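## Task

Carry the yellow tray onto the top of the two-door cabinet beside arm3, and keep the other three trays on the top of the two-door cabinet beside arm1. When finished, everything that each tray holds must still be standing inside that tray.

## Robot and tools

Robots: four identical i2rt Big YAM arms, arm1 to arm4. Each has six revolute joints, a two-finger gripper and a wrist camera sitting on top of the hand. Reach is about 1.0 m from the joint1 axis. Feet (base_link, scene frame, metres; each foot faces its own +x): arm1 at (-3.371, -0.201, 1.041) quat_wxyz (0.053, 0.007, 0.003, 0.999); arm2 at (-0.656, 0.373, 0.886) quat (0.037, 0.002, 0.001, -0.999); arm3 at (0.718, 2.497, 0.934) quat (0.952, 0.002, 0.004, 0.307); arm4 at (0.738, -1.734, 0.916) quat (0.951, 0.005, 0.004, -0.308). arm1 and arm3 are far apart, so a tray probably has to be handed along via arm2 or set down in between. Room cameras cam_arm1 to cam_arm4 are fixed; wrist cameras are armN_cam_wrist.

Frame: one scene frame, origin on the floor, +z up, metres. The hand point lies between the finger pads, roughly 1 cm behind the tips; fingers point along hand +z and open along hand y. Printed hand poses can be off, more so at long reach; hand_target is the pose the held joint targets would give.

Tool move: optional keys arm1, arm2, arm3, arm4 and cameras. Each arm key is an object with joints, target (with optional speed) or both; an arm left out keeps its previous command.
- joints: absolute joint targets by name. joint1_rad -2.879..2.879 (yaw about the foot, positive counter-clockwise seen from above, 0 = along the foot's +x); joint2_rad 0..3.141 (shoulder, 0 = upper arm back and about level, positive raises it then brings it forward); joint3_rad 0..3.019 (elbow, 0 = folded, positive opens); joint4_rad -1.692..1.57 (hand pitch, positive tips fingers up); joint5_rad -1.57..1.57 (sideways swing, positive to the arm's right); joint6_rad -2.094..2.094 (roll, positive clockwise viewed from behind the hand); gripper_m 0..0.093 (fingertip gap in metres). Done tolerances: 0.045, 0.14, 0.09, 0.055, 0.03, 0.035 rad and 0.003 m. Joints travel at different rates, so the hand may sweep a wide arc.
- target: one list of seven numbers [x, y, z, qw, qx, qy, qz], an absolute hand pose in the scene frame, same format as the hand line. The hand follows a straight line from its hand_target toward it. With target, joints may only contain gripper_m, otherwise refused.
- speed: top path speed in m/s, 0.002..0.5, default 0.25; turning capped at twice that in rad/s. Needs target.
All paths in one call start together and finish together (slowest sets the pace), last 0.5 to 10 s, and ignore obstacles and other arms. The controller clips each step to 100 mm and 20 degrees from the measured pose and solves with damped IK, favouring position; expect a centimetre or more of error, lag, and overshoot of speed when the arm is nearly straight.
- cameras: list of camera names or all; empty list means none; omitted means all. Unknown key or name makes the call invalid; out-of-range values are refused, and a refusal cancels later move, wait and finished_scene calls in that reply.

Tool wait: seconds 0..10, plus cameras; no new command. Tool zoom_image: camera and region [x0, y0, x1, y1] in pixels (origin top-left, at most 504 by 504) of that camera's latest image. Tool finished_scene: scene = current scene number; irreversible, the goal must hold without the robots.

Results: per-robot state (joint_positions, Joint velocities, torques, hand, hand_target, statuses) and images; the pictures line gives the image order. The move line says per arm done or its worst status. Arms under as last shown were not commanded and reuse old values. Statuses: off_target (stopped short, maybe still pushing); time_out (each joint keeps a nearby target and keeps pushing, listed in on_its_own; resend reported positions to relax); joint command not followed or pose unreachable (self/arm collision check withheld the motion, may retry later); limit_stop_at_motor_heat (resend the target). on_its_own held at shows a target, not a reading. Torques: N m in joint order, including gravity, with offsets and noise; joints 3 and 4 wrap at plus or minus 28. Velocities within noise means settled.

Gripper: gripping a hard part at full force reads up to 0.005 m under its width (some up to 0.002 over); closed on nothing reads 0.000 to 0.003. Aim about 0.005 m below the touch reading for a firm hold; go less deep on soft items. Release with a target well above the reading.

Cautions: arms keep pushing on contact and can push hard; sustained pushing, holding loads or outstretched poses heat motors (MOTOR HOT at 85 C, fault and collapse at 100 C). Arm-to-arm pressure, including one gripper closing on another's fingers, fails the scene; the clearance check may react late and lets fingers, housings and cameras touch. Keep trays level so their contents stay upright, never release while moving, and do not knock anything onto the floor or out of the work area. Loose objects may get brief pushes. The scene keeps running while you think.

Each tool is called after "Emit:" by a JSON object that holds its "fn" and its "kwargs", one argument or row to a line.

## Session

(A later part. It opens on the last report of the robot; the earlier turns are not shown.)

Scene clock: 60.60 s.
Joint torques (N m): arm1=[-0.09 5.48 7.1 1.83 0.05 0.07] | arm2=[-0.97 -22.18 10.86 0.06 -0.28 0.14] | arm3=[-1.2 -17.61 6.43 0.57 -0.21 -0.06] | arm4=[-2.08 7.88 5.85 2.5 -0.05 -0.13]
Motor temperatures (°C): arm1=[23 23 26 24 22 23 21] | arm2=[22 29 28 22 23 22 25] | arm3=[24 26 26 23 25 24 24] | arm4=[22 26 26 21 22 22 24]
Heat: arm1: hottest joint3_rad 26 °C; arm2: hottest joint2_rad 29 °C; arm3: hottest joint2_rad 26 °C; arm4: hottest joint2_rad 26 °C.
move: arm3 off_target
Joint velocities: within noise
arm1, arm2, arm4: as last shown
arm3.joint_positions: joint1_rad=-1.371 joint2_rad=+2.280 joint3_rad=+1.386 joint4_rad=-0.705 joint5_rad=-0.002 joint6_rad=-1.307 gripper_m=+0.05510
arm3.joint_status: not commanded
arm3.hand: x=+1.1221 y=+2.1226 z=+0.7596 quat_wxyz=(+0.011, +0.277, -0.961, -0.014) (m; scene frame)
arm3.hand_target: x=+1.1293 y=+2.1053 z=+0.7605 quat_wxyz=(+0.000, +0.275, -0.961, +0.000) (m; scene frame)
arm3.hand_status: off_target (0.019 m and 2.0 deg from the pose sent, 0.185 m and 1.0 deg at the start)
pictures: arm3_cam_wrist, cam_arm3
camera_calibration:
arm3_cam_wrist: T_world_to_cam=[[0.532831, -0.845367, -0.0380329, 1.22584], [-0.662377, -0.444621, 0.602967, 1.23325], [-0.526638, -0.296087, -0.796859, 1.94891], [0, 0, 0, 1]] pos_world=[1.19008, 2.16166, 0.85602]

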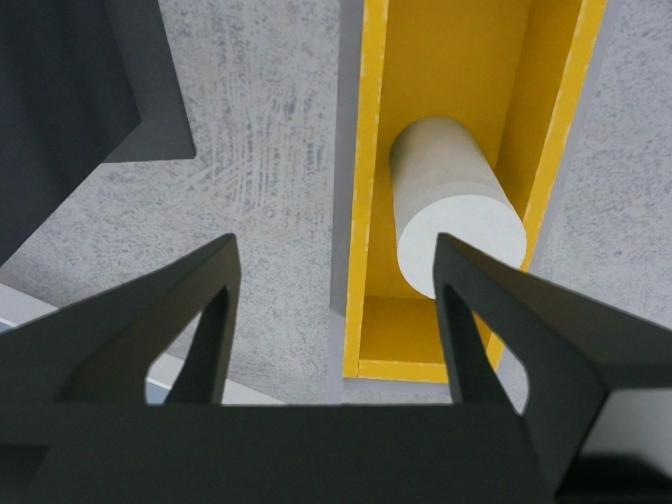

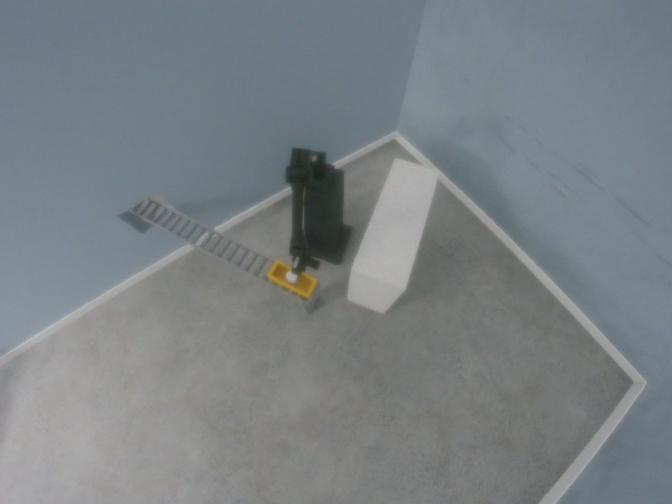

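Emit:
{"fn": "move", "kwargs": {
  "arm3": {"target":[1.115,2.084,0.645,0,0.2756,-0.9613,0],"speed":0.12},
  "cameras": ["arm3_cam_wrist","cam_arm3"]
}}

Emit:
{"fn": "zoom_image", "kwargs": {
  "camera": "cam_arm3",
  "region": [220, 200, 360, 330]
}}

Scene clock: 63.17 s.
Joint torques (N m): arm1=[-0.09 5.54 7.05 1.78 0.06 0.07] | arm2=[-0.85 -22.3 10.8 0.02 -0.25 0.13] | arm3=[-1.14 -18.37 5.16 0.55 -0.25 -0.05] | arm4=[-1.26 8 5.79 2.48 -0.09 -0.09]
Motor temperatures (°C): arm1=[23 23 26 24 22 23 21] | arm2=[22 30 28 22 23 22 25] | arm3=[24 26 26 23 25 24 24] | arm4=[22 26 26 21 22 22 24]
Heat: arm1: hottest joint3_rad 26 °C; arm2: hottest joint2_rad 30 °C; arm3: hottest joint2_rad 26 °C; arm4: hottest joint2_rad 26 °C.
move: arm3 off_target
Joint velocities: within noise
arm1, arm2, arm4: as last shown
arm3.joint_positions: joint1_rad=-1.415 joint2_rad=+2.531 joint3_rad=+1.497 joint4_rad=-0.559 joint5_rad=-0.002 joint6_rad=-1.351 gripper_m=+0.05510
arm3.joint_status: not commanded
arm3.hand: x=+1.1103 y=+2.0986 z=+0.6476 quat_wxyz=(+0.008, +0.277, -0.961, -0.012) (m; scene frame)
arm3.hand_target: x=+1.1146 y=+2.0843 z=+0.6454 quat_wxyz=(+0.000, +0.276, -0.961, +0.000) (m; scene frame)
arm3.hand_status: off_target (0.016 m and 1.7 deg from the pose sent, 0.121 m and 2.0 deg at the start)
pictures: arm3_cam_wrist, cam_arm3
camera_calibration:
arm3_cam_wrist: T_world_to_cam=[[0.532942, -0.84555, -0.0319039, 1.2039], [-0.665721, -0.442274, 0.601008, 1.28234], [-0.522292, -0.299063, -0.798606, 1.84898], [0, 0, 0, 1]] pos_world=[1.17778, 2.13806, 0.744321]

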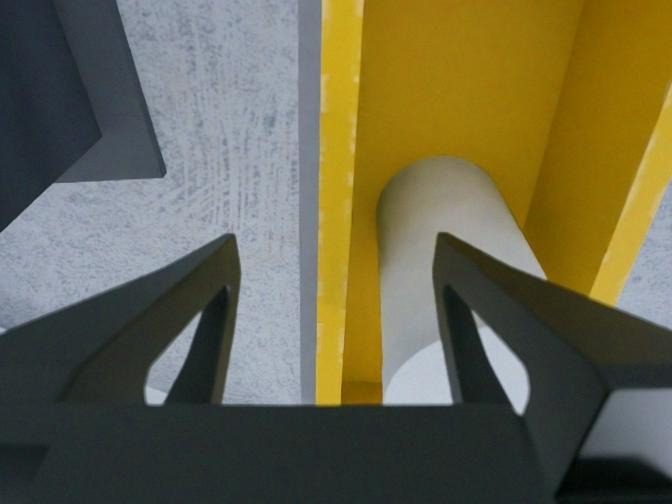

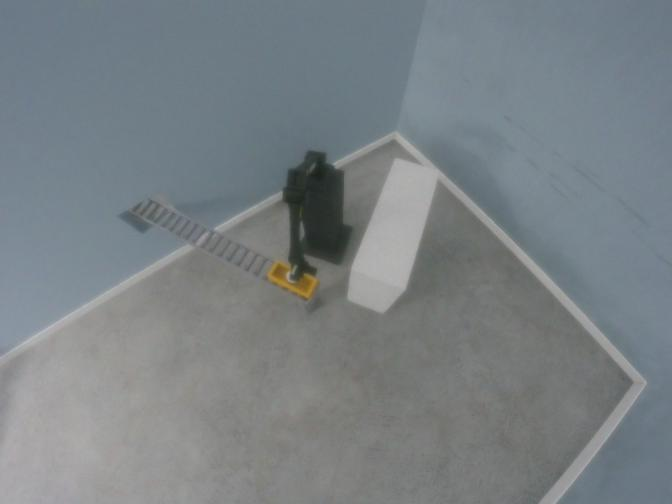

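Scaled by 3.600 from the camera's 672x504 image, which has a finer 960x720 frame.

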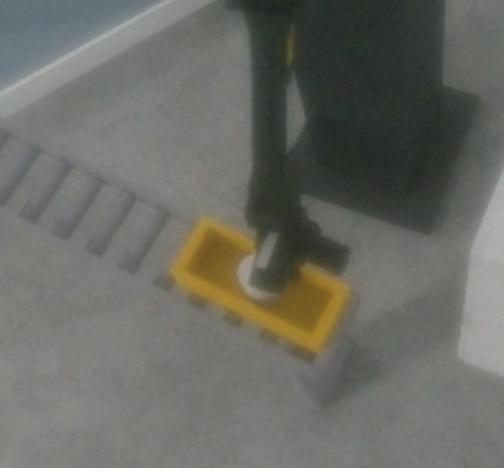

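Emit:
{"fn": "move", "kwargs": {
  "arm3": {"target":[1.106,2.080,0.553,0,0.2756,-0.9613,0],"speed":0.12},
  "cameras": ["arm3_cam_wrist","cam_arm3"]
}}

Emit:
{"fn": "zoom_image", "kwargs": {
  "camera": "cam_arm3",
  "region": [220, 200, 360, 330]
}}

Scene clock: 65.10 s.
Joint torques (N m): arm1=[-0.15 5.36 7.08 1.84 0.05 0.06] | arm2=[-0.79 -22.36 10.73 0.06 -0.24 0.15] | arm3=[-1.38 -18.78 4.38 0.5 -0.14 -0.05] | arm4=[-1.08 8.29 5.74 2.67 -0.07 -0.09]
Motor temperatures (°C): arm1=[23 23 26 24 22 23 21] | arm2=[22 30 28 22 23 22 25] | arm3=[24 27 26 23 25 24 24] | arm4=[22 26 26 21 22 22 24]
Heat: arm1: hottest joint3_rad 26 °C; arm2: hottest joint2_rad 30 °C; arm3: hottest joint2_rad 27 °C; arm4: hottest joint2_rad 26 °C.
move: arm3 off_target
Joint velocities: within noise
arm1, arm2, arm4: as last shown
arm3.joint_positions: joint1_rad=-1.428 joint2_rad=+2.743 joint3_rad=+1.628 joint4_rad=-0.475 joint5_rad=-0.003 joint6_rad=-1.377 gripper_m=+0.05509
arm3.joint_status: not commanded
arm3.hand: x=+1.1044 y=+2.0945 z=+0.5555 quat_wxyz=(+0.007, +0.283, -0.959, -0.011) (m; scene frame)
arm3.hand_target: x=+1.1058 y=+2.0802 z=+0.5534 quat_wxyz=(+0.000, +0.280, -0.960, +0.000) (m; scene frame)
arm3.hand_status: off_target (0.015 m and 1.7 deg from the pose sent, 0.097 m and 1.7 deg at the start)
pictures: arm3_cam_wrist, cam_arm3
camera_calibration:
arm3_cam_wrist: T_world_to_cam=[[0.544703, -0.838103, -0.0296882, 1.17081], [-0.661624, -0.45122, 0.598878, 1.34743], [-0.515317, -0.306568, -0.80029, 1.78011], [0, 0, 0, 1]] pos_world=[1.17107, 2.13497, 0.652423]

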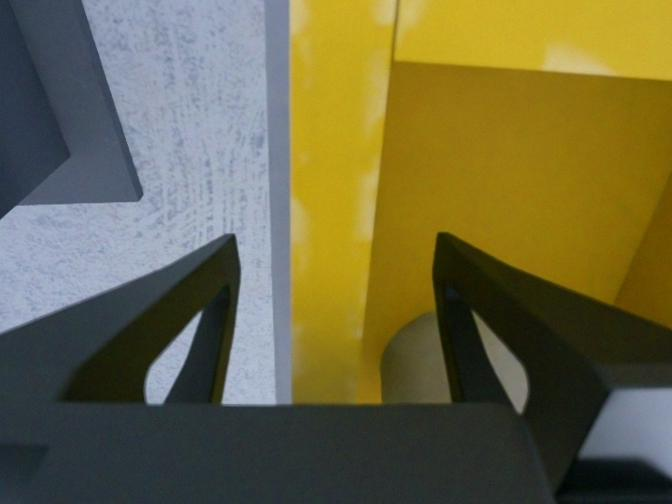

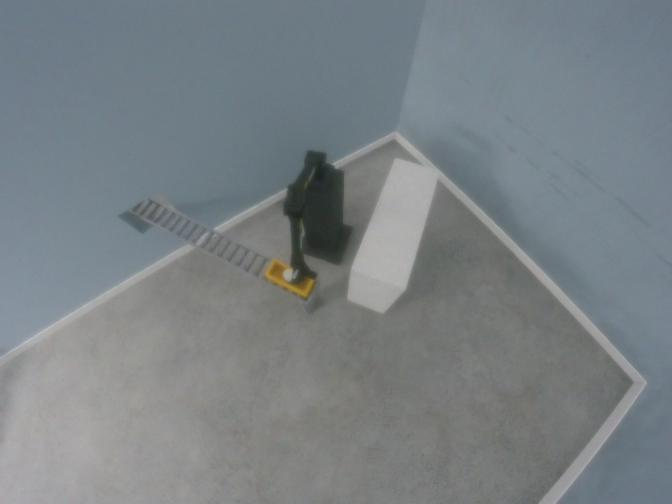

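Scaled by 3.600 from the camera's 672x504 image, which has a finer 960x720 frame.

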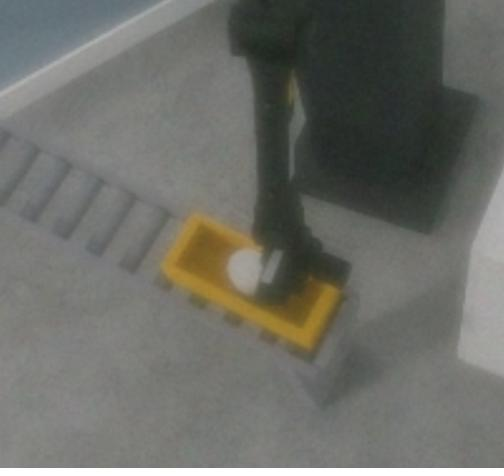

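Emit:
{"fn": "move", "kwargs": {
  "arm3": {"target":[1.127,2.094,0.553,0,0.2756,-0.9613,0],"speed":0.05},
  "cameras": ["arm3_cam_wrist","cam_arm3"]
}}

Emit:
{"fn": "zoom_image", "kwargs": {
  "camera": "cam_arm3",
  "region": [220, 200, 360, 330]
}}

Scene clock: 66.67 s.
Joint torques (N m): arm1=[-0.03 5.71 7.08 1.87 0.06 0.05] | arm2=[-0.5 -22.07 10.77 0.09 -0.26 0.13] | arm3=[1.03 -18.55 4.64 0.09 -0.17 0.14] | arm4=[-1.73 7.53 5.86 2.54 -0.07 -0.06]
Motor temperatures (°C): arm1=[23 23 26 24 22 23 21] | arm2=[22 30 28 22 23 22 25] | arm3=[24 27 26 23 25 24 24] | arm4=[22 26 26 21 22 22 24]
Heat: arm1: hottest joint3_rad 26 °C; arm2: hottest joint2_rad 30 °C; arm3: hottest joint2_rad 27 °C; arm4: hottest joint2_rad 26 °C.
move: arm3 off_target
Joint velocities: within noise
arm1, arm2, arm4: as last shown
arm3.joint_positions: joint1_rad=-1.411 joint2_rad=+2.743 joint3_rad=+1.644 joint4_rad=-0.475 joint5_rad=-0.003 joint6_rad=-1.347 gripper_m=+0.05509
arm3.joint_status: not commanded
arm3.hand: x=+1.1176 y=+2.0943 z=+0.5581 quat_wxyz=(+0.003, +0.276, -0.961, -0.004) (m; scene frame)
arm3.hand_target: x=+1.1267 y=+2.0942 z=+0.5532 quat_wxyz=(+0.000, +0.275, -0.961, +0.000) (m; scene frame)
arm3.hand_status: off_target (0.011 m and 0.6 deg from the pose sent, 0.023 m and 1.7 deg at the start)
pictures: arm3_cam_wrist, cam_arm3
camera_calibration:
arm3_cam_wrist: T_world_to_cam=[[0.532908, -0.846059, -0.0139243, 1.18458], [-0.674458, -0.434644, 0.596818, 1.33531], [-0.510995, -0.308657, -0.802256, 1.78953], [0, 0, 0, 1]] pos_world=[1.18378, 2.13496, 0.655221]

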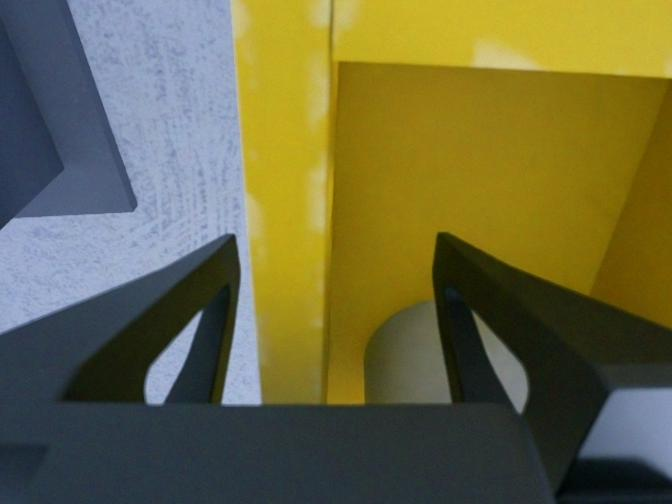

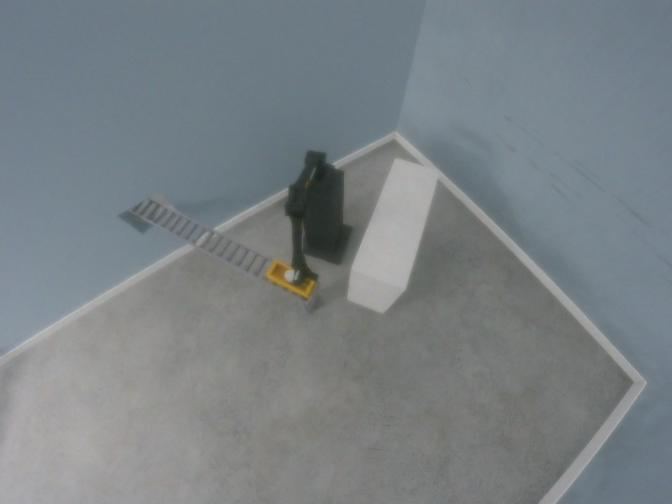

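Scaled by 3.600 from the camera's 672x504 image, which has a finer 960x720 frame.

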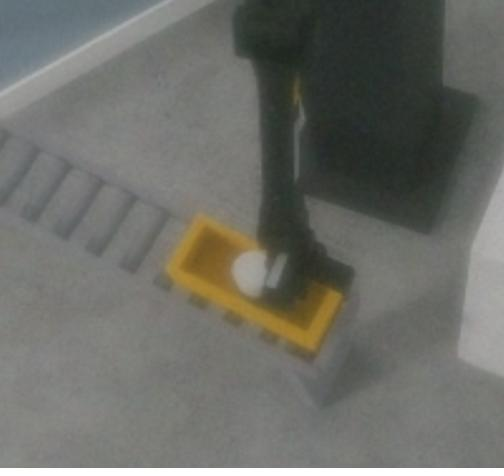

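Emit:
{"fn": "move", "kwargs": {
  "arm3": {"target":[1.140,2.115,0.553,0,0.2756,-0.9613,0],"speed":0.05},
  "cameras": ["arm3_cam_wrist","cam_arm3"]
}}

Emit:
{"fn": "zoom_image", "kwargs": {
  "camera": "cam_arm3",
  "region": [220, 200, 360, 330]
}}

Scene clock: 68.07 s.
Joint torques (N m): arm1=[-0.21 5.48 7.06 1.77 0.06 0.08] | arm2=[-0.73 -22.24 10.8 0.05 -0.27 0.14] | arm3=[1.2 -18.96 3.33 0.57 -0.15 0.15] | arm4=[-2.08 8.29 5.65 2.33 -0.07 -0.1]
Motor temperatures (°C): arm1=[23 23 27 24 22 23 21] | arm2=[22 30 28 22 23 22 25] | arm3=[24 27 26 23 25 24 24] | arm4=[22 26 26 21 22 22 24]
Heat: arm1: hottest joint3_rad 27 °C; arm2: hottest joint2_rad 30 °C; arm3: hottest joint2_rad 27 °C; arm4: hottest joint2_rad 26 °C.
move: arm3 done
Joint velocities: within noise
arm1, arm2, arm4: as last shown
arm3.joint_positions: joint1_rad=-1.369 joint2_rad=+2.743 joint3_rad=+1.644 joint4_rad=-0.475 joint5_rad=-0.003 joint6_rad=-1.304 gripper_m=+0.05509
arm3.joint_status: not commanded
arm3.hand: x=+1.1345 y=+2.1119 z=+0.5579 quat_wxyz=(+0.003, +0.276, -0.961, -0.004) (m; scene frame)
arm3.hand_target: x=+1.1398 y=+2.1149 z=+0.5531 quat_wxyz=(+0.000, +0.276, -0.961, +0.000) (m; scene frame)
arm3.hand_status: done (0.008 m and 0.6 deg from the pose sent, 0.031 m and 0.6 deg at the start)
pictures: arm3_cam_wrist, cam_arm3
camera_calibration:
arm3_cam_wrist: T_world_to_cam=[[0.532752, -0.846155, -0.0140293, 1.19084], [-0.674426, -0.434526, 0.59694, 1.354], [-0.5112, -0.308559, -0.802163, 1.80346], [0, 0, 0, 1]] pos_world=[1.20068, 2.15246, 0.655121]

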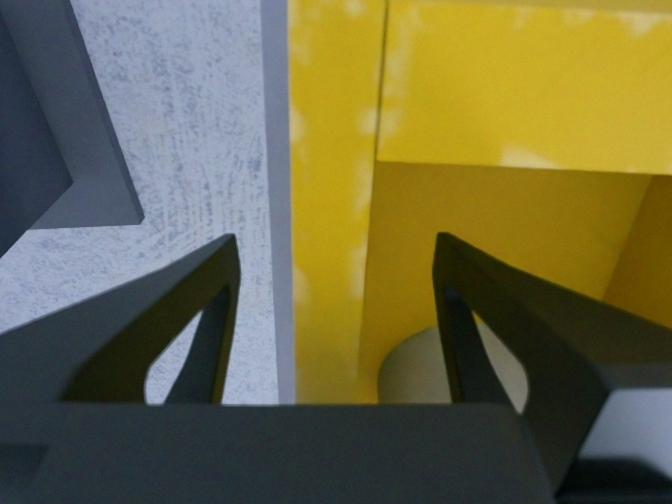

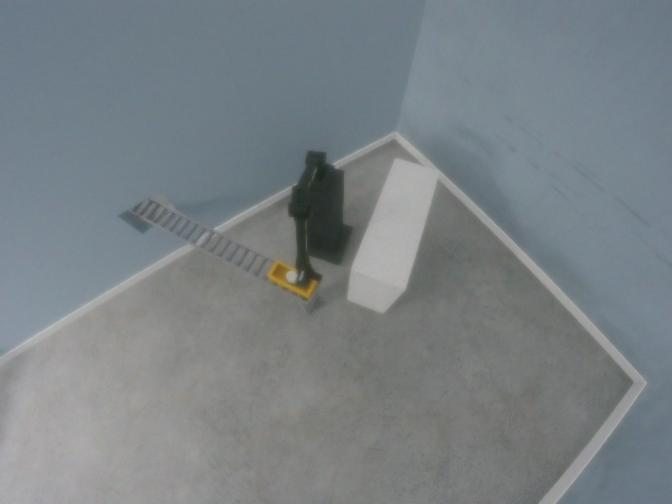

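Scaled by 3.600 from the camera's 672x504 image, which has a finer 960x720 frame.

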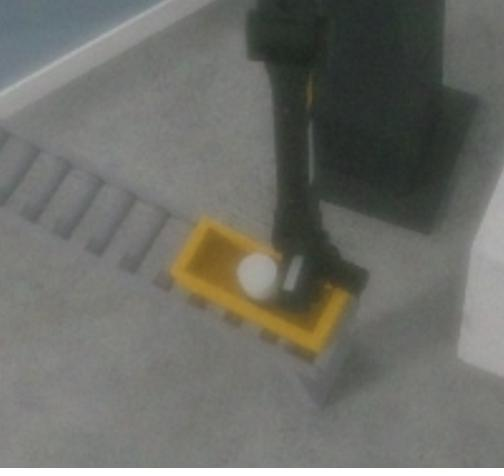

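Emit:
{"fn": "move", "kwargs": {
  "arm3": {"joints":{"gripper_m":0.02}},
  "cameras": []
}}

Emit:
{"fn": "move", "kwargs": {
  "arm3": {"joints":{"gripper_m":0.003}},
  "cameras": ["cam_arm3"]
}}

Emit:
{"fn": "move", "kwargs": {
  "arm3": {"target":[1.138,2.107,0.64,0,0.2756,-0.9613,0],"speed":0.06},
  "cameras": ["arm3_cam_wrist","cam_arm3"]
}}

Emit:
{"fn": "zoom_image", "kwargs": {
  "camera": "cam_arm3",
  "region": [220, 200, 360, 330]
}}

Scene clock: 69.00 s.
Joint torques (N m): arm1=[-0.15 5.48 7.09 1.83 0.06 0.09] | arm2=[-0.91 -22.07 10.82 -0.03 -0.26 0.16] | arm3=[1.03 -19.02 3.33 0.58 -0.15 0.13] | arm4=[-1.9 7.77 5.74 2.66 -0.02 -0.07]
Motor temperatures (°C): arm1=[23 23 27 24 22 23 21] | arm2=[22 30 28 22 23 22 25] | arm3=[24 28 26 23 25 24 24] | arm4=[22 26 26 21 22 22 24]
Heat: arm1: hottest joint3_rad 27 °C; arm2: hottest joint2_rad 30 °C; arm3: hottest joint2_rad 28 °C; arm4: hottest joint2_rad 26 °C.
move: arm3 done
Joint velocities: within noise
arm1, arm2, arm4: as last shown
arm3.joint_positions: joint1_rad=-1.369 joint2_rad=+2.743 joint3_rad=+1.644 joint4_rad=-0.475 joint5_rad=-0.003 joint6_rad=-1.304 gripper_m=+0.02017
arm3.joint_status: all done
arm3.hand: x=+1.1345 y=+2.1119 z=+0.5579 quat_wxyz=(+0.003, +0.276, -0.961, -0.004) (m; scene frame)
arm3.hand_target: x=+1.1398 y=+2.1149 z=+0.5531 quat_wxyz=(+0.000, +0.276, -0.961, +0.000) (m; scene frame)
arm3.hand_status: not commanded
pictures: none
No camera images: "cameras" was empty.

Scene clock: 69.50 s.
Joint torques (N m): arm1=[0.03 5.42 7.13 1.83 0.07 0.06] | arm2=[-0.73 -22.24 10.81 0.02 -0.23 0.14] | arm3=[1.08 -18.9 3.36 0.57 -0.25 0.04] | arm4=[-1.49 7.41 5.68 2.45 -0.05 -0.05]
Motor temperatures (°C): arm1=[23 23 27 24 22 23 21] | arm2=[22 30 28 22 23 22 25] | arm3=[24 28 26 23 25 24 24] | arm4=[22 26 26 21 22 22 24]
Heat: arm1: hottest joint3_rad 27 °C; arm2: hottest joint2_rad 30 °C; arm3: hottest joint2_rad 28 °C; arm4: hottest joint2_rad 26 °C.
move: arm3 off_target
Joint velocities: within noise
arm1.joint_positions: joint1_rad=-0.855 joint2_rad=+0.457 joint3_rad=+1.516 joint4_rad=-1.482 joint5_rad=+0.160 joint6_rad=+0.364 gripper_m=+0.09396
arm1.joint_status: not commanded
arm1.hand: x=-3.4087 y=-0.0829 z=+1.6331 quat_wxyz=(-0.218, +0.630, -0.552, -0.501) (m; scene frame)
arm1.hand_target: x=-3.4059 y=-0.0869 z=+1.6395 quat_wxyz=(-0.220, +0.625, -0.549, -0.509) (m; scene frame)
arm1.hand_status: not commanded
arm2.joint_positions: joint1_rad=-0.885 joint2_rad=+1.951 joint3_rad=+1.298 joint4_rad=-0.917 joint5_rad=+0.004 joint6_rad=-1.383 gripper_m=+0.01792
arm2.joint_status: not commanded
arm2.hand: x=-1.0194 y=+0.7576 z=+0.8647 quat_wxyz=(+0.002, -0.959, -0.282, -0.004) (m; scene frame)
arm2.hand_target: x=-1.0298 y=+0.7696 z=+0.8803 quat_wxyz=(+0.015, -0.961, -0.275, +0.005) (m; scene frame)
arm2.hand_status: not commanded
arm3.joint_positions: joint1_rad=-1.369 joint2_rad=+2.743 joint3_rad=+1.644 joint4_rad=-0.475 joint5_rad=-0.002 joint6_rad=-1.284 gripper_m=+0.01242
arm3.joint_status: gripper_m off_target (ended at +0.01245, target +0.00300)
arm3.hand: x=+1.1343 y=+2.1117 z=+0.5582 quat_wxyz=(+0.004, +0.267, -0.964, -0.003) (m; scene frame)
arm3.hand_target: x=+1.1398 y=+2.1149 z=+0.5532 quat_wxyz=(+0.000, +0.271, -0.962, +0.000) (m; scene frame)
arm3.hand_status: not commanded
arm4.joint_positions: joint1_rad=+0.860 joint2_rad=+0.370 joint3_rad=+1.622 joint4_rad=-1.329 joint5_rad=-0.136 joint6_rad=-0.547 gripper_m=+0.09396
arm4.joint_status: not commanded
arm4.hand: x=+0.7918 y=-1.7066 z=+1.5908 quat_wxyz=(-0.677, +0.318, -0.661, +0.052) (m; scene frame)
arm4.hand_target: x=+0.7854 y=-1.7082 z=+1.5954 quat_wxyz=(-0.684, +0.316, -0.656, +0.053) (m; scene frame)
arm4.hand_status: not commanded
pictures: cam_arm3

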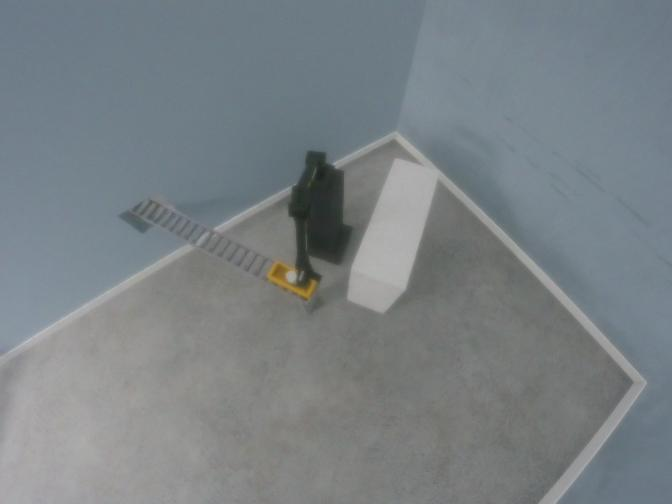

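Scene clock: 71.67 s.
Joint torques (N m): arm1=[-0.26 5.48 7.16 1.78 0.05 0.06] | arm2=[-0.62 -22.07 10.91 -0.01 -0.26 0.13] | arm3=[-0.15 -22.18 3.48 -0.51 0.13 -0.04] | arm4=[-1.26 7.71 5.97 2.55 -0.09 -0.08]
Motor temperatures (°C): arm1=[23 23 27 24 22 23 21] | arm2=[22 30 28 22 23 22 25] | arm3=[24 28 26 23 25 24 24] | arm4=[22 26 26 21 22 22 24]
Heat: arm1: hottest joint3_rad 27 °C; arm2: hottest joint2_rad 30 °C; arm3: hottest joint2_rad 28 °C; arm4: hottest joint2_rad 26 °C.
move: arm3 off_target
Joint velocities: within noise
arm1, arm2, arm4: as last shown
arm3.joint_positions: joint1_rad=-1.369 joint2_rad=+2.596 joint3_rad=+1.528 joint4_rad=-0.525 joint5_rad=-0.019 joint6_rad=-1.307 gripper_m=+0.01243
arm3.joint_status: not commanded
arm3.hand: x=+1.1290 y=+2.1210 z=+0.6180 quat_wxyz=(+0.002, +0.278, -0.961, -0.016) (m; scene frame)
arm3.hand_target: x=+1.1389 y=+2.1084 z=+0.6395 quat_wxyz=(-0.004, +0.280, -0.960, -0.002) (m; scene frame)
arm3.hand_status: off_target (0.028 m and 1.9 deg from the pose sent, 0.082 m and 1.2 deg at the start)
pictures: arm3_cam_wrist, cam_arm3
camera_calibration:
arm3_cam_wrist: T_world_to_cam=[[0.534891, -0.844125, -0.0366761, 1.20963], [-0.671018, -0.450776, 0.588672, 1.35412], [-0.513446, -0.290265, -0.807539, 1.81861], [0, 0, 0, 1]] pos_world=[1.19538, 2.15936, 0.715835]

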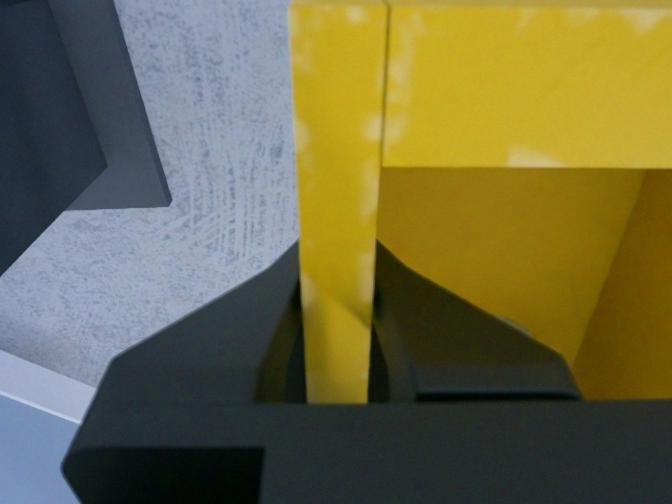

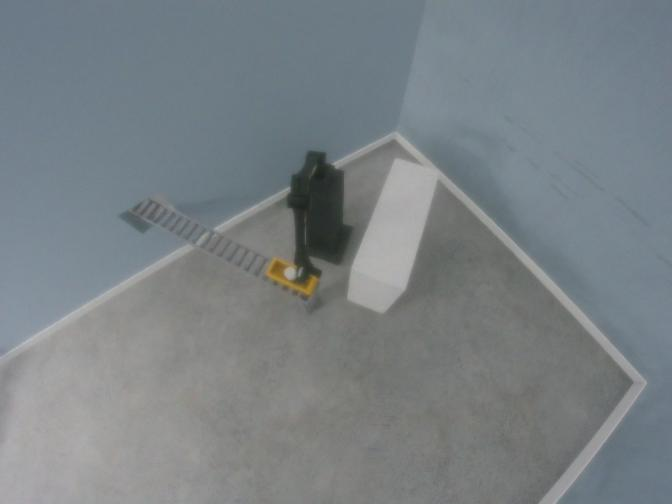

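Scaled by 3.600 from the camera's 672x504 image, which has a finer 960x720 frame.

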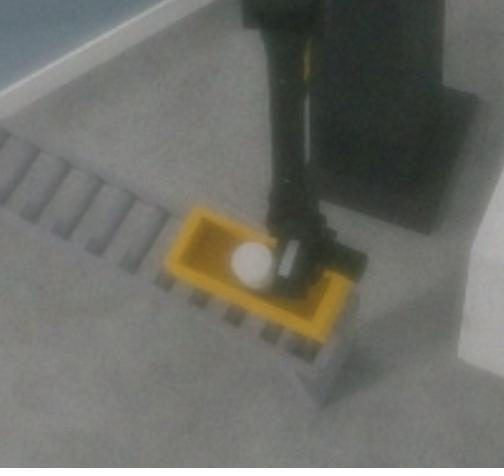

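Emit:
{"fn": "move", "kwargs": {
  "arm3": {"target":[1.135,2.11,0.98,0,0.2756,-0.9613,0],"speed":0.15},
  "cameras": ["cam_arm3"]
}}

Emit:
{"fn": "move", "kwargs": {
  "arm3": {"target":[1.277,2.531,0.99,0,0.629,-0.777,0],"speed":0.18},
  "cameras": ["cam_arm3","arm3_cam_wrist"]
}}

Emit:
{"fn": "zoom_image", "kwargs": {
  "camera": "cam_arm3",
  "region": [230, 130, 470, 330]
}}

Scene clock: 76.03 s.
Joint torques (N m): arm1=[-0.09 5.19 7.13 1.8 0.03 0.08] | arm2=[-0.62 -22.12 10.81 0.06 -0.23 0.13] | arm3=[-0.44 -19.72 10.26 -0.65 0.48 0.03] | arm4=[-1.32 8 5.93 2.54 -0.05 -0.04]
Motor temperatures (°C): arm1=[23 23 27 24 22 23 21] | arm2=[22 30 28 22 23 22 25] | arm3=[24 28 26 23 25 24 24] | arm4=[22 26 26 21 22 22 24]
Heat: arm1: hottest joint3_rad 27 °C; arm2: hottest joint2_rad 30 °C; arm3: hottest joint2_rad 28 °C; arm4: hottest joint2_rad 26 °C.
move: arm3 off_target
Joint velocities: within noise
arm1, arm2, arm4: as last shown
arm3.joint_positions: joint1_rad=-1.369 joint2_rad=+1.965 joint3_rad=+1.431 joint4_rad=-1.107 joint5_rad=-0.019 joint6_rad=-1.307 gripper_m=+0.01243
arm3.joint_status: not commanded
arm3.hand: x=+1.1186 y=+2.1327 z=+0.9438 quat_wxyz=(+0.014, +0.277, -0.960, -0.037) (m; scene frame)
arm3.hand_target: x=+1.1336 y=+2.1114 z=+0.9805 quat_wxyz=(+0.000, +0.275, -0.961, +0.000) (m; scene frame)
arm3.hand_status: off_target (0.046 m and 4.5 deg from the pose sent, 0.362 m and 1.9 deg at the start)
pictures: cam_arm3

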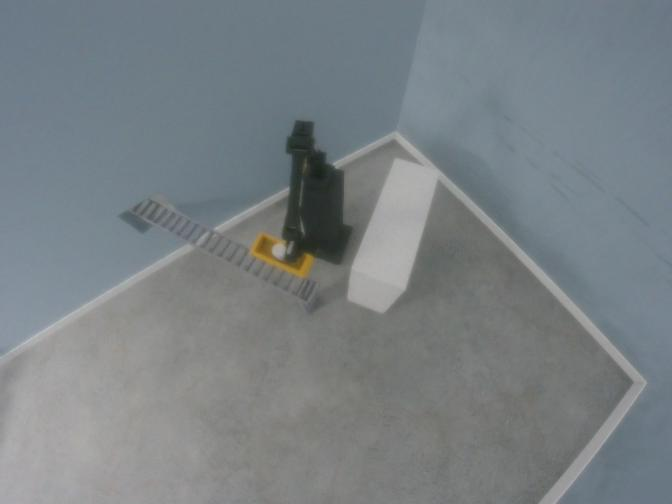

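Scene clock: 79.30 s.
Joint torques (N m): arm1=[0.26 5.25 7.13 1.81 0.03 0.07] | arm2=[-0.79 -22.3 10.85 0.05 -0.25 0.12] | arm3=[-0.38 -17.67 10.81 -0.55 0.6 0.12] | arm4=[-1.9 7.71 5.67 2.61 -0.08 -0.13]
Motor temperatures (°C): arm1=[23 23 27 24 22 23 21] | arm2=[22 30 28 22 23 22 25] | arm3=[24 29 26 23 25 24 25] | arm4=[22 26 26 21 22 22 24]
Heat: arm1: hottest joint3_rad 27 °C; arm2: hottest joint2_rad 30 °C; arm3: hottest joint2_rad 29 °C; arm4: hottest joint2_rad 26 °C.
move: arm3 off_target
Joint velocities: within noise
arm1, arm2, arm4: as last shown
arm3.joint_positions: joint1_rad=-0.564 joint2_rad=+1.911 joint3_rad=+1.402 joint4_rad=-1.122 joint5_rad=-0.014 joint6_rad=-1.310 gripper_m=+0.01245
arm3.joint_status: not commanded
arm3.hand: x=+1.2485 y=+2.5314 z=+0.9622 quat_wxyz=(+0.023, +0.632, -0.774, -0.026) (m; scene frame)
arm3.hand_target: x=+1.2741 y=+2.5304 z=+0.9905 quat_wxyz=(+0.002, +0.629, -0.777, -0.001) (m; scene frame)
arm3.hand_status: off_target (0.040 m and 4.1 deg from the pose sent, 0.431 m and 46.0 deg at the start)
pictures: arm3_cam_wrist, cam_arm3
camera_calibration:
arm3_cam_wrist: T_world_to_cam=[[0.97758, -0.19676, -0.0749828, -0.649851], [-0.114759, -0.796432, 0.593739, 1.59237], [-0.176543, -0.571823, -0.801156, 2.56307], [0, 0, 0, 1]] pos_world=[1.27051, 2.60598, 1.05924]

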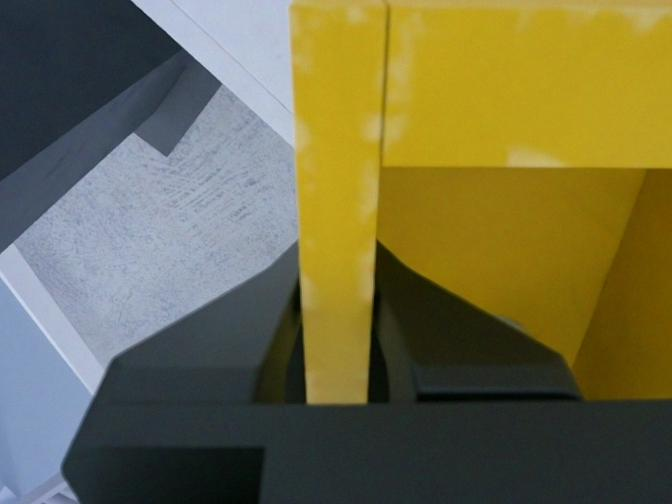

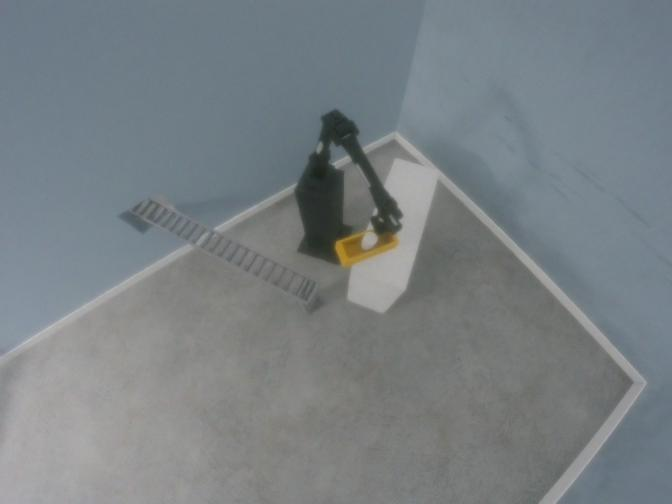

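Scaled by 2.100 from the camera's 672x504 image, which has a finer 960x720 frame.

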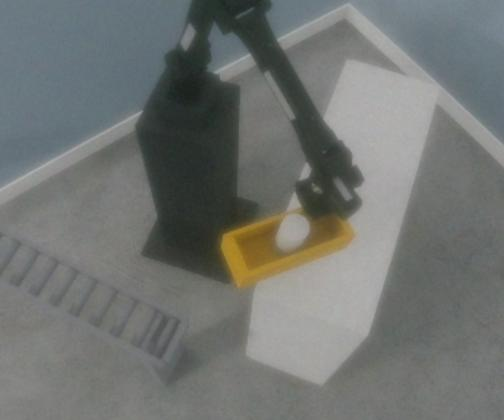

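Emit:
{"fn": "move", "kwargs": {
  "arm3": {"target":[1.105,2.945,0.98,0,0.883,-0.469,0],"speed":0.18},
  "cameras": ["cam_arm3","arm3_cam_wrist"]
}}

Emit:
{"fn": "zoom_image", "kwargs": {
  "camera": "cam_arm3",
  "region": [310, 130, 470, 330]
}}

Scene clock: 82.97 s.
Joint torques (N m): arm1=[-0.15 5.25 7.1 1.84 0.05 0.05] | arm2=[-0.38 -22.36 10.81 -0.03 -0.26 0.14] | arm3=[0.15 -19.02 10.91 -0.62 0.49 0.01] | arm4=[-1.38 7.65 5.78 2.59 -0.05 -0.1]
Motor temperatures (°C): arm1=[23 23 27 24 22 23 21] | arm2=[22 30 28 22 23 22 25] | arm3=[24 29 27 23 25 24 25] | arm4=[22 26 26 21 22 22 24]
Heat: arm1: hottest joint3_rad 27 °C; arm2: hottest joint2_rad 30 °C; arm3: hottest joint2_rad 29 °C; arm4: hottest joint2_rad 26 °C.
move: arm3 off_target
Joint velocities: within noise
arm1, arm2, arm4: as last shown
arm3.joint_positions: joint1_rad=+0.237 joint2_rad=+2.004 joint3_rad=+1.512 joint4_rad=-1.145 joint5_rad=-0.005 joint6_rad=-1.299 gripper_m=+0.01246
arm3.joint_status: not commanded
arm3.hand: x=+1.0846 y=+2.9248 z=+0.9509 quat_wxyz=(+0.033, +0.882, -0.471, -0.014) (m; scene frame)
arm3.hand_target: x=+1.1037 y=+2.9424 z=+0.9808 quat_wxyz=(+0.002, +0.883, -0.470, +0.001) (m; scene frame)
arm3.hand_status: off_target (0.041 m and 4.1 deg from the pose sent, 0.438 m and 45.7 deg at the start)
pictures: arm3_cam_wrist, cam_arm3
camera_calibration:
arm3_cam_wrist: T_world_to_cam=[[0.827422, 0.556436, -0.075844, -2.45234], [0.484472, -0.63897, 0.597498, 0.779438], [0.284008, -0.531127, -0.798275, 2.12877], [0, 0, 0, 1]] pos_world=[1.04692, 2.99325, 1.04763]

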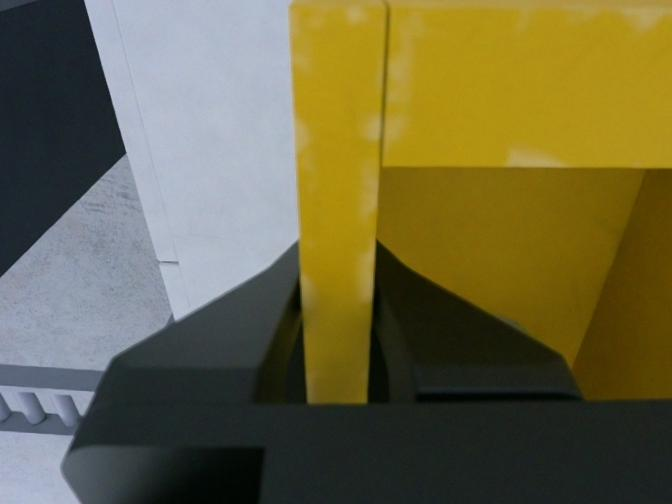

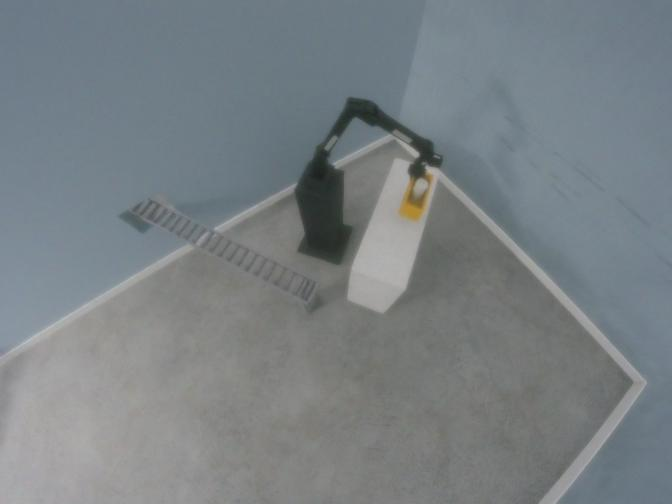

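Scaled by 2.520 from the camera's 672x504 image, which has a finer 960x720 frame.

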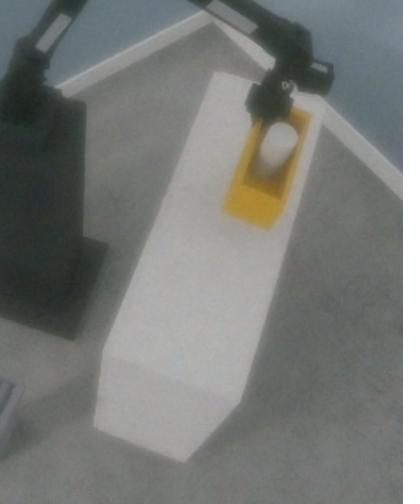

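Emit:
{"fn": "move", "kwargs": {
  "arm3": {"target":[1.11,2.874,0.92,-0.013,0.883,-0.469,-0.025],"speed":0.12},
  "cameras": ["cam_arm3","arm3_cam_wrist"]
}}

Emit:
{"fn": "zoom_image", "kwargs": {
  "camera": "cam_arm3",
  "region": [310, 130, 470, 330]
}}

Scene clock: 85.10 s.
Joint torques (N m): arm1=[-0.32 5.48 7.09 1.81 0.06 0.06] | arm2=[-0.79 -22.12 10.86 0.01 -0.27 0.15] | arm3=[0.21 -20.19 6.15 0.54 -0.01 -0.01] | arm4=[-1.44 7.77 5.87 2.39 -0.03 -0.13]
Motor temperatures (°C): arm1=[23 23 27 24 22 23 21] | arm2=[22 31 29 22 23 22 25] | arm3=[24 29 27 23 25 24 25] | arm4=[22 26 26 21 22 22 24]
Heat: arm1: hottest joint3_rad 27 °C; arm2: hottest joint2_rad 31 °C; arm3: hottest joint2_rad 29 °C; arm4: hottest joint2_rad 26 °C.
move: arm3 off_target
Joint velocities: within noise
arm1, arm2, arm4: as last shown
arm3.joint_positions: joint1_rad=+0.131 joint2_rad=+2.001 joint3_rad=+1.331 joint4_rad=-0.958 joint5_rad=-0.052 joint6_rad=-1.405 gripper_m=+0.01246
arm3.joint_status: not commanded
arm3.hand: x=+1.0955 y=+2.8649 z=+0.8947 quat_wxyz=(+0.020, +0.881, -0.471, -0.038) (m; scene frame)
arm3.hand_target: x=+1.1094 y=+2.8739 z=+0.9200 quat_wxyz=(-0.013, +0.883, -0.469, -0.025) (m; scene frame)
arm3.hand_status: off_target (0.031 m and 4.1 deg from the pose sent, 0.065 m and 5.4 deg at the start)
pictures: arm3_cam_wrist, cam_arm3
camera_calibration:
arm3_cam_wrist: T_world_to_cam=[[0.827174, 0.556823, -0.0757072, -2.43319], [0.499675, -0.667166, 0.552462, 0.873977], [0.257114, -0.494811, -0.830093, 2.00282], [0, 0, 0, 1]] pos_world=[1.06101, 2.92896, 0.995481]

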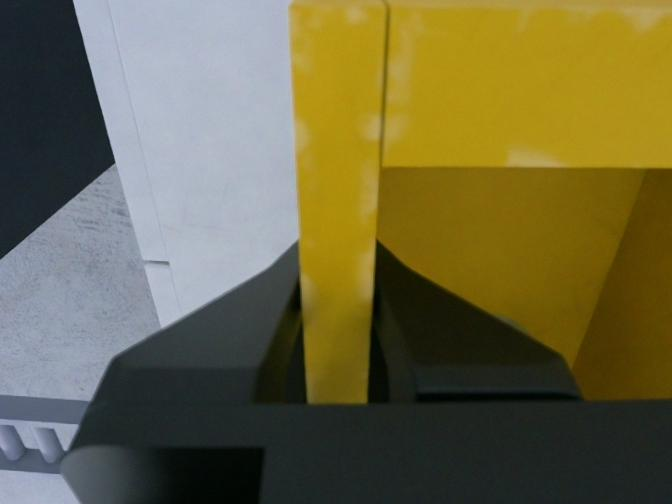

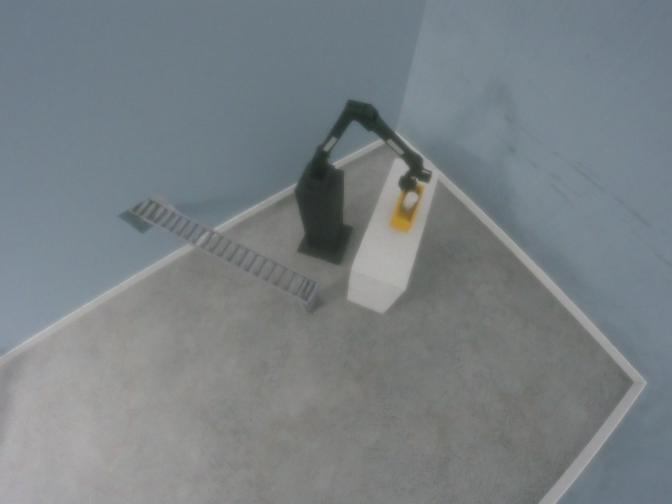

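Scaled by 2.520 from the camera's 672x504 image, which has a finer 960x720 frame.

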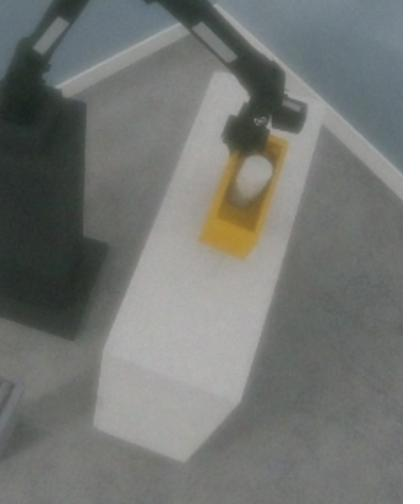

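Emit:
{"fn": "move", "kwargs": {
  "arm3": {"target":[1.11,2.874,0.88,-0.013,0.883,-0.469,-0.025],"speed":0.06},
  "cameras": []
}}

Emit:
{"fn": "move", "kwargs": {
  "arm3": {"target":[1.11,2.874,0.86,-0.013,0.883,-0.469,-0.025],"speed":0.05},
  "cameras": ["cam_arm3","arm3_cam_wrist"]
}}

Emit:
{"fn": "zoom_image", "kwargs": {
  "camera": "cam_arm3",
  "region": [360, 150, 450, 240]
}}

Scene clock: 86.73 s.
Joint torques (N m): arm1=[-0.09 5.48 7.01 1.89 0.07 0.06] | arm2=[-1.03 -22.36 10.82 0.05 -0.25 0.14] | arm3=[0.03 -18.49 5.98 0.61 0.03 -0.04] | arm4=[-1.9 7.65 5.85 2.41 -0.03 -0.1]
Motor temperatures (°C): arm1=[23 23 27 24 22 23 21] | arm2=[22 31 29 22 23 22 25] | arm3=[24 30 27 23 25 24 25] | arm4=[22 26 26 21 22 22 24]
Heat: arm1: hottest joint3_rad 27 °C; arm2: hottest joint2_rad 31 °C; arm3: hottest joint2_rad 30 °C; arm4: hottest joint2_rad 26 °C.
move: arm3 off_target
Joint velocities: within noise
arm1, arm2, arm4: as last shown
arm3.joint_positions: joint1_rad=+0.131 joint2_rad=+2.042 joint3_rad=+1.309 joint4_rad=-0.875 joint5_rad=-0.052 joint6_rad=-1.407 gripper_m=+0.01246
arm3.joint_status: not commanded
arm3.hand: x=+1.0970 y=+2.8666 z=+0.8671 quat_wxyz=(+0.010, +0.882, -0.470, -0.035) (m; scene frame)
arm3.hand_target: x=+1.1098 y=+2.8738 z=+0.8802 quat_wxyz=(-0.013, +0.883, -0.469, -0.025) (m; scene frame)
arm3.hand_status: off_target (0.020 m and 2.9 deg from the pose sent, 0.023 m and 4.1 deg at the start)
pictures: none
No camera images: "cameras" was empty.

Scene clock: 87.83 s.
Joint torques (N m): arm1=[0.15 5.54 7.05 1.78 0.07 0.08] | arm2=[-0.62 -22.36 10.82 0.08 -0.25 0.13] | arm3=[-0.09 -18.43 5.67 0.66 0.02 -0.04] | arm4=[-1.85 7.47 5.9 2.4 -0.05 -0.09]
Motor temperatures (°C): arm1=[23 23 27 24 22 23 21] | arm2=[22 31 29 22 23 22 25] | arm3=[24 30 27 23 25 24 25] | arm4=[22 26 26 21 22 22 24]
Heat: arm1: hottest joint3_rad 27 °C; arm2: hottest joint2_rad 31 °C; arm3: hottest joint2_rad 30 °C; arm4: hottest joint2_rad 26 °C.
move: arm3 off_target
Joint velocities: within noise
arm1, arm2, arm4: as last shown
arm3.joint_positions: joint1_rad=+0.131 joint2_rad=+2.074 joint3_rad=+1.304 joint4_rad=-0.833 joint5_rad=-0.052 joint6_rad=-1.407 gripper_m=+0.01246
arm3.joint_status: not commanded
arm3.hand: x=+1.0973 y=+2.8670 z=+0.8487 quat_wxyz=(+0.009, +0.882, -0.470, -0.034) (m; scene frame)
arm3.hand_target: x=+1.1098 y=+2.8738 z=+0.8602 quat_wxyz=(-0.013, +0.883, -0.469, -0.025) (m; scene frame)
arm3.hand_status: off_target (0.018 m and 2.7 deg from the pose sent, 0.017 m and 2.9 deg at the start)
pictures: arm3_cam_wrist, cam_arm3
camera_calibration:
arm3_cam_wrist: T_world_to_cam=[[0.827533, 0.55899, -0.0521424, -2.46597], [0.491013, -0.675597, 0.549977, 0.935577], [0.272204, -0.480727, -0.833551, 1.91135], [0, 0, 0, 1]] pos_world=[1.06101, 2.92936, 0.950078]

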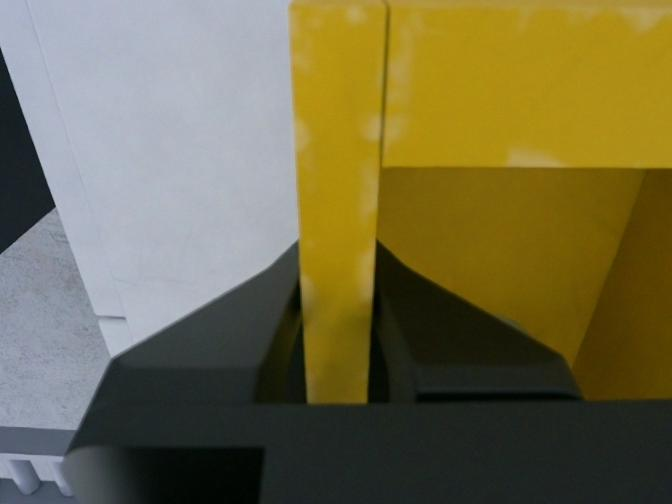

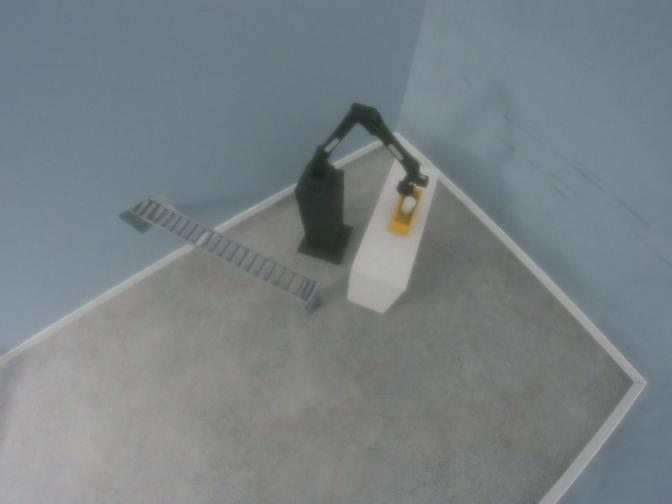

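Scaled by 5.600 from the camera's 672x504 image, which has a finer 960x720 frame.

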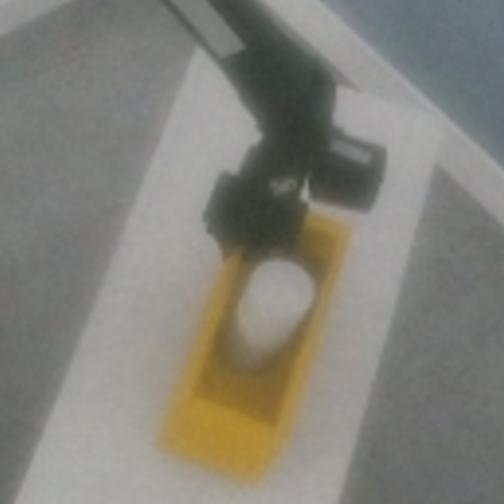

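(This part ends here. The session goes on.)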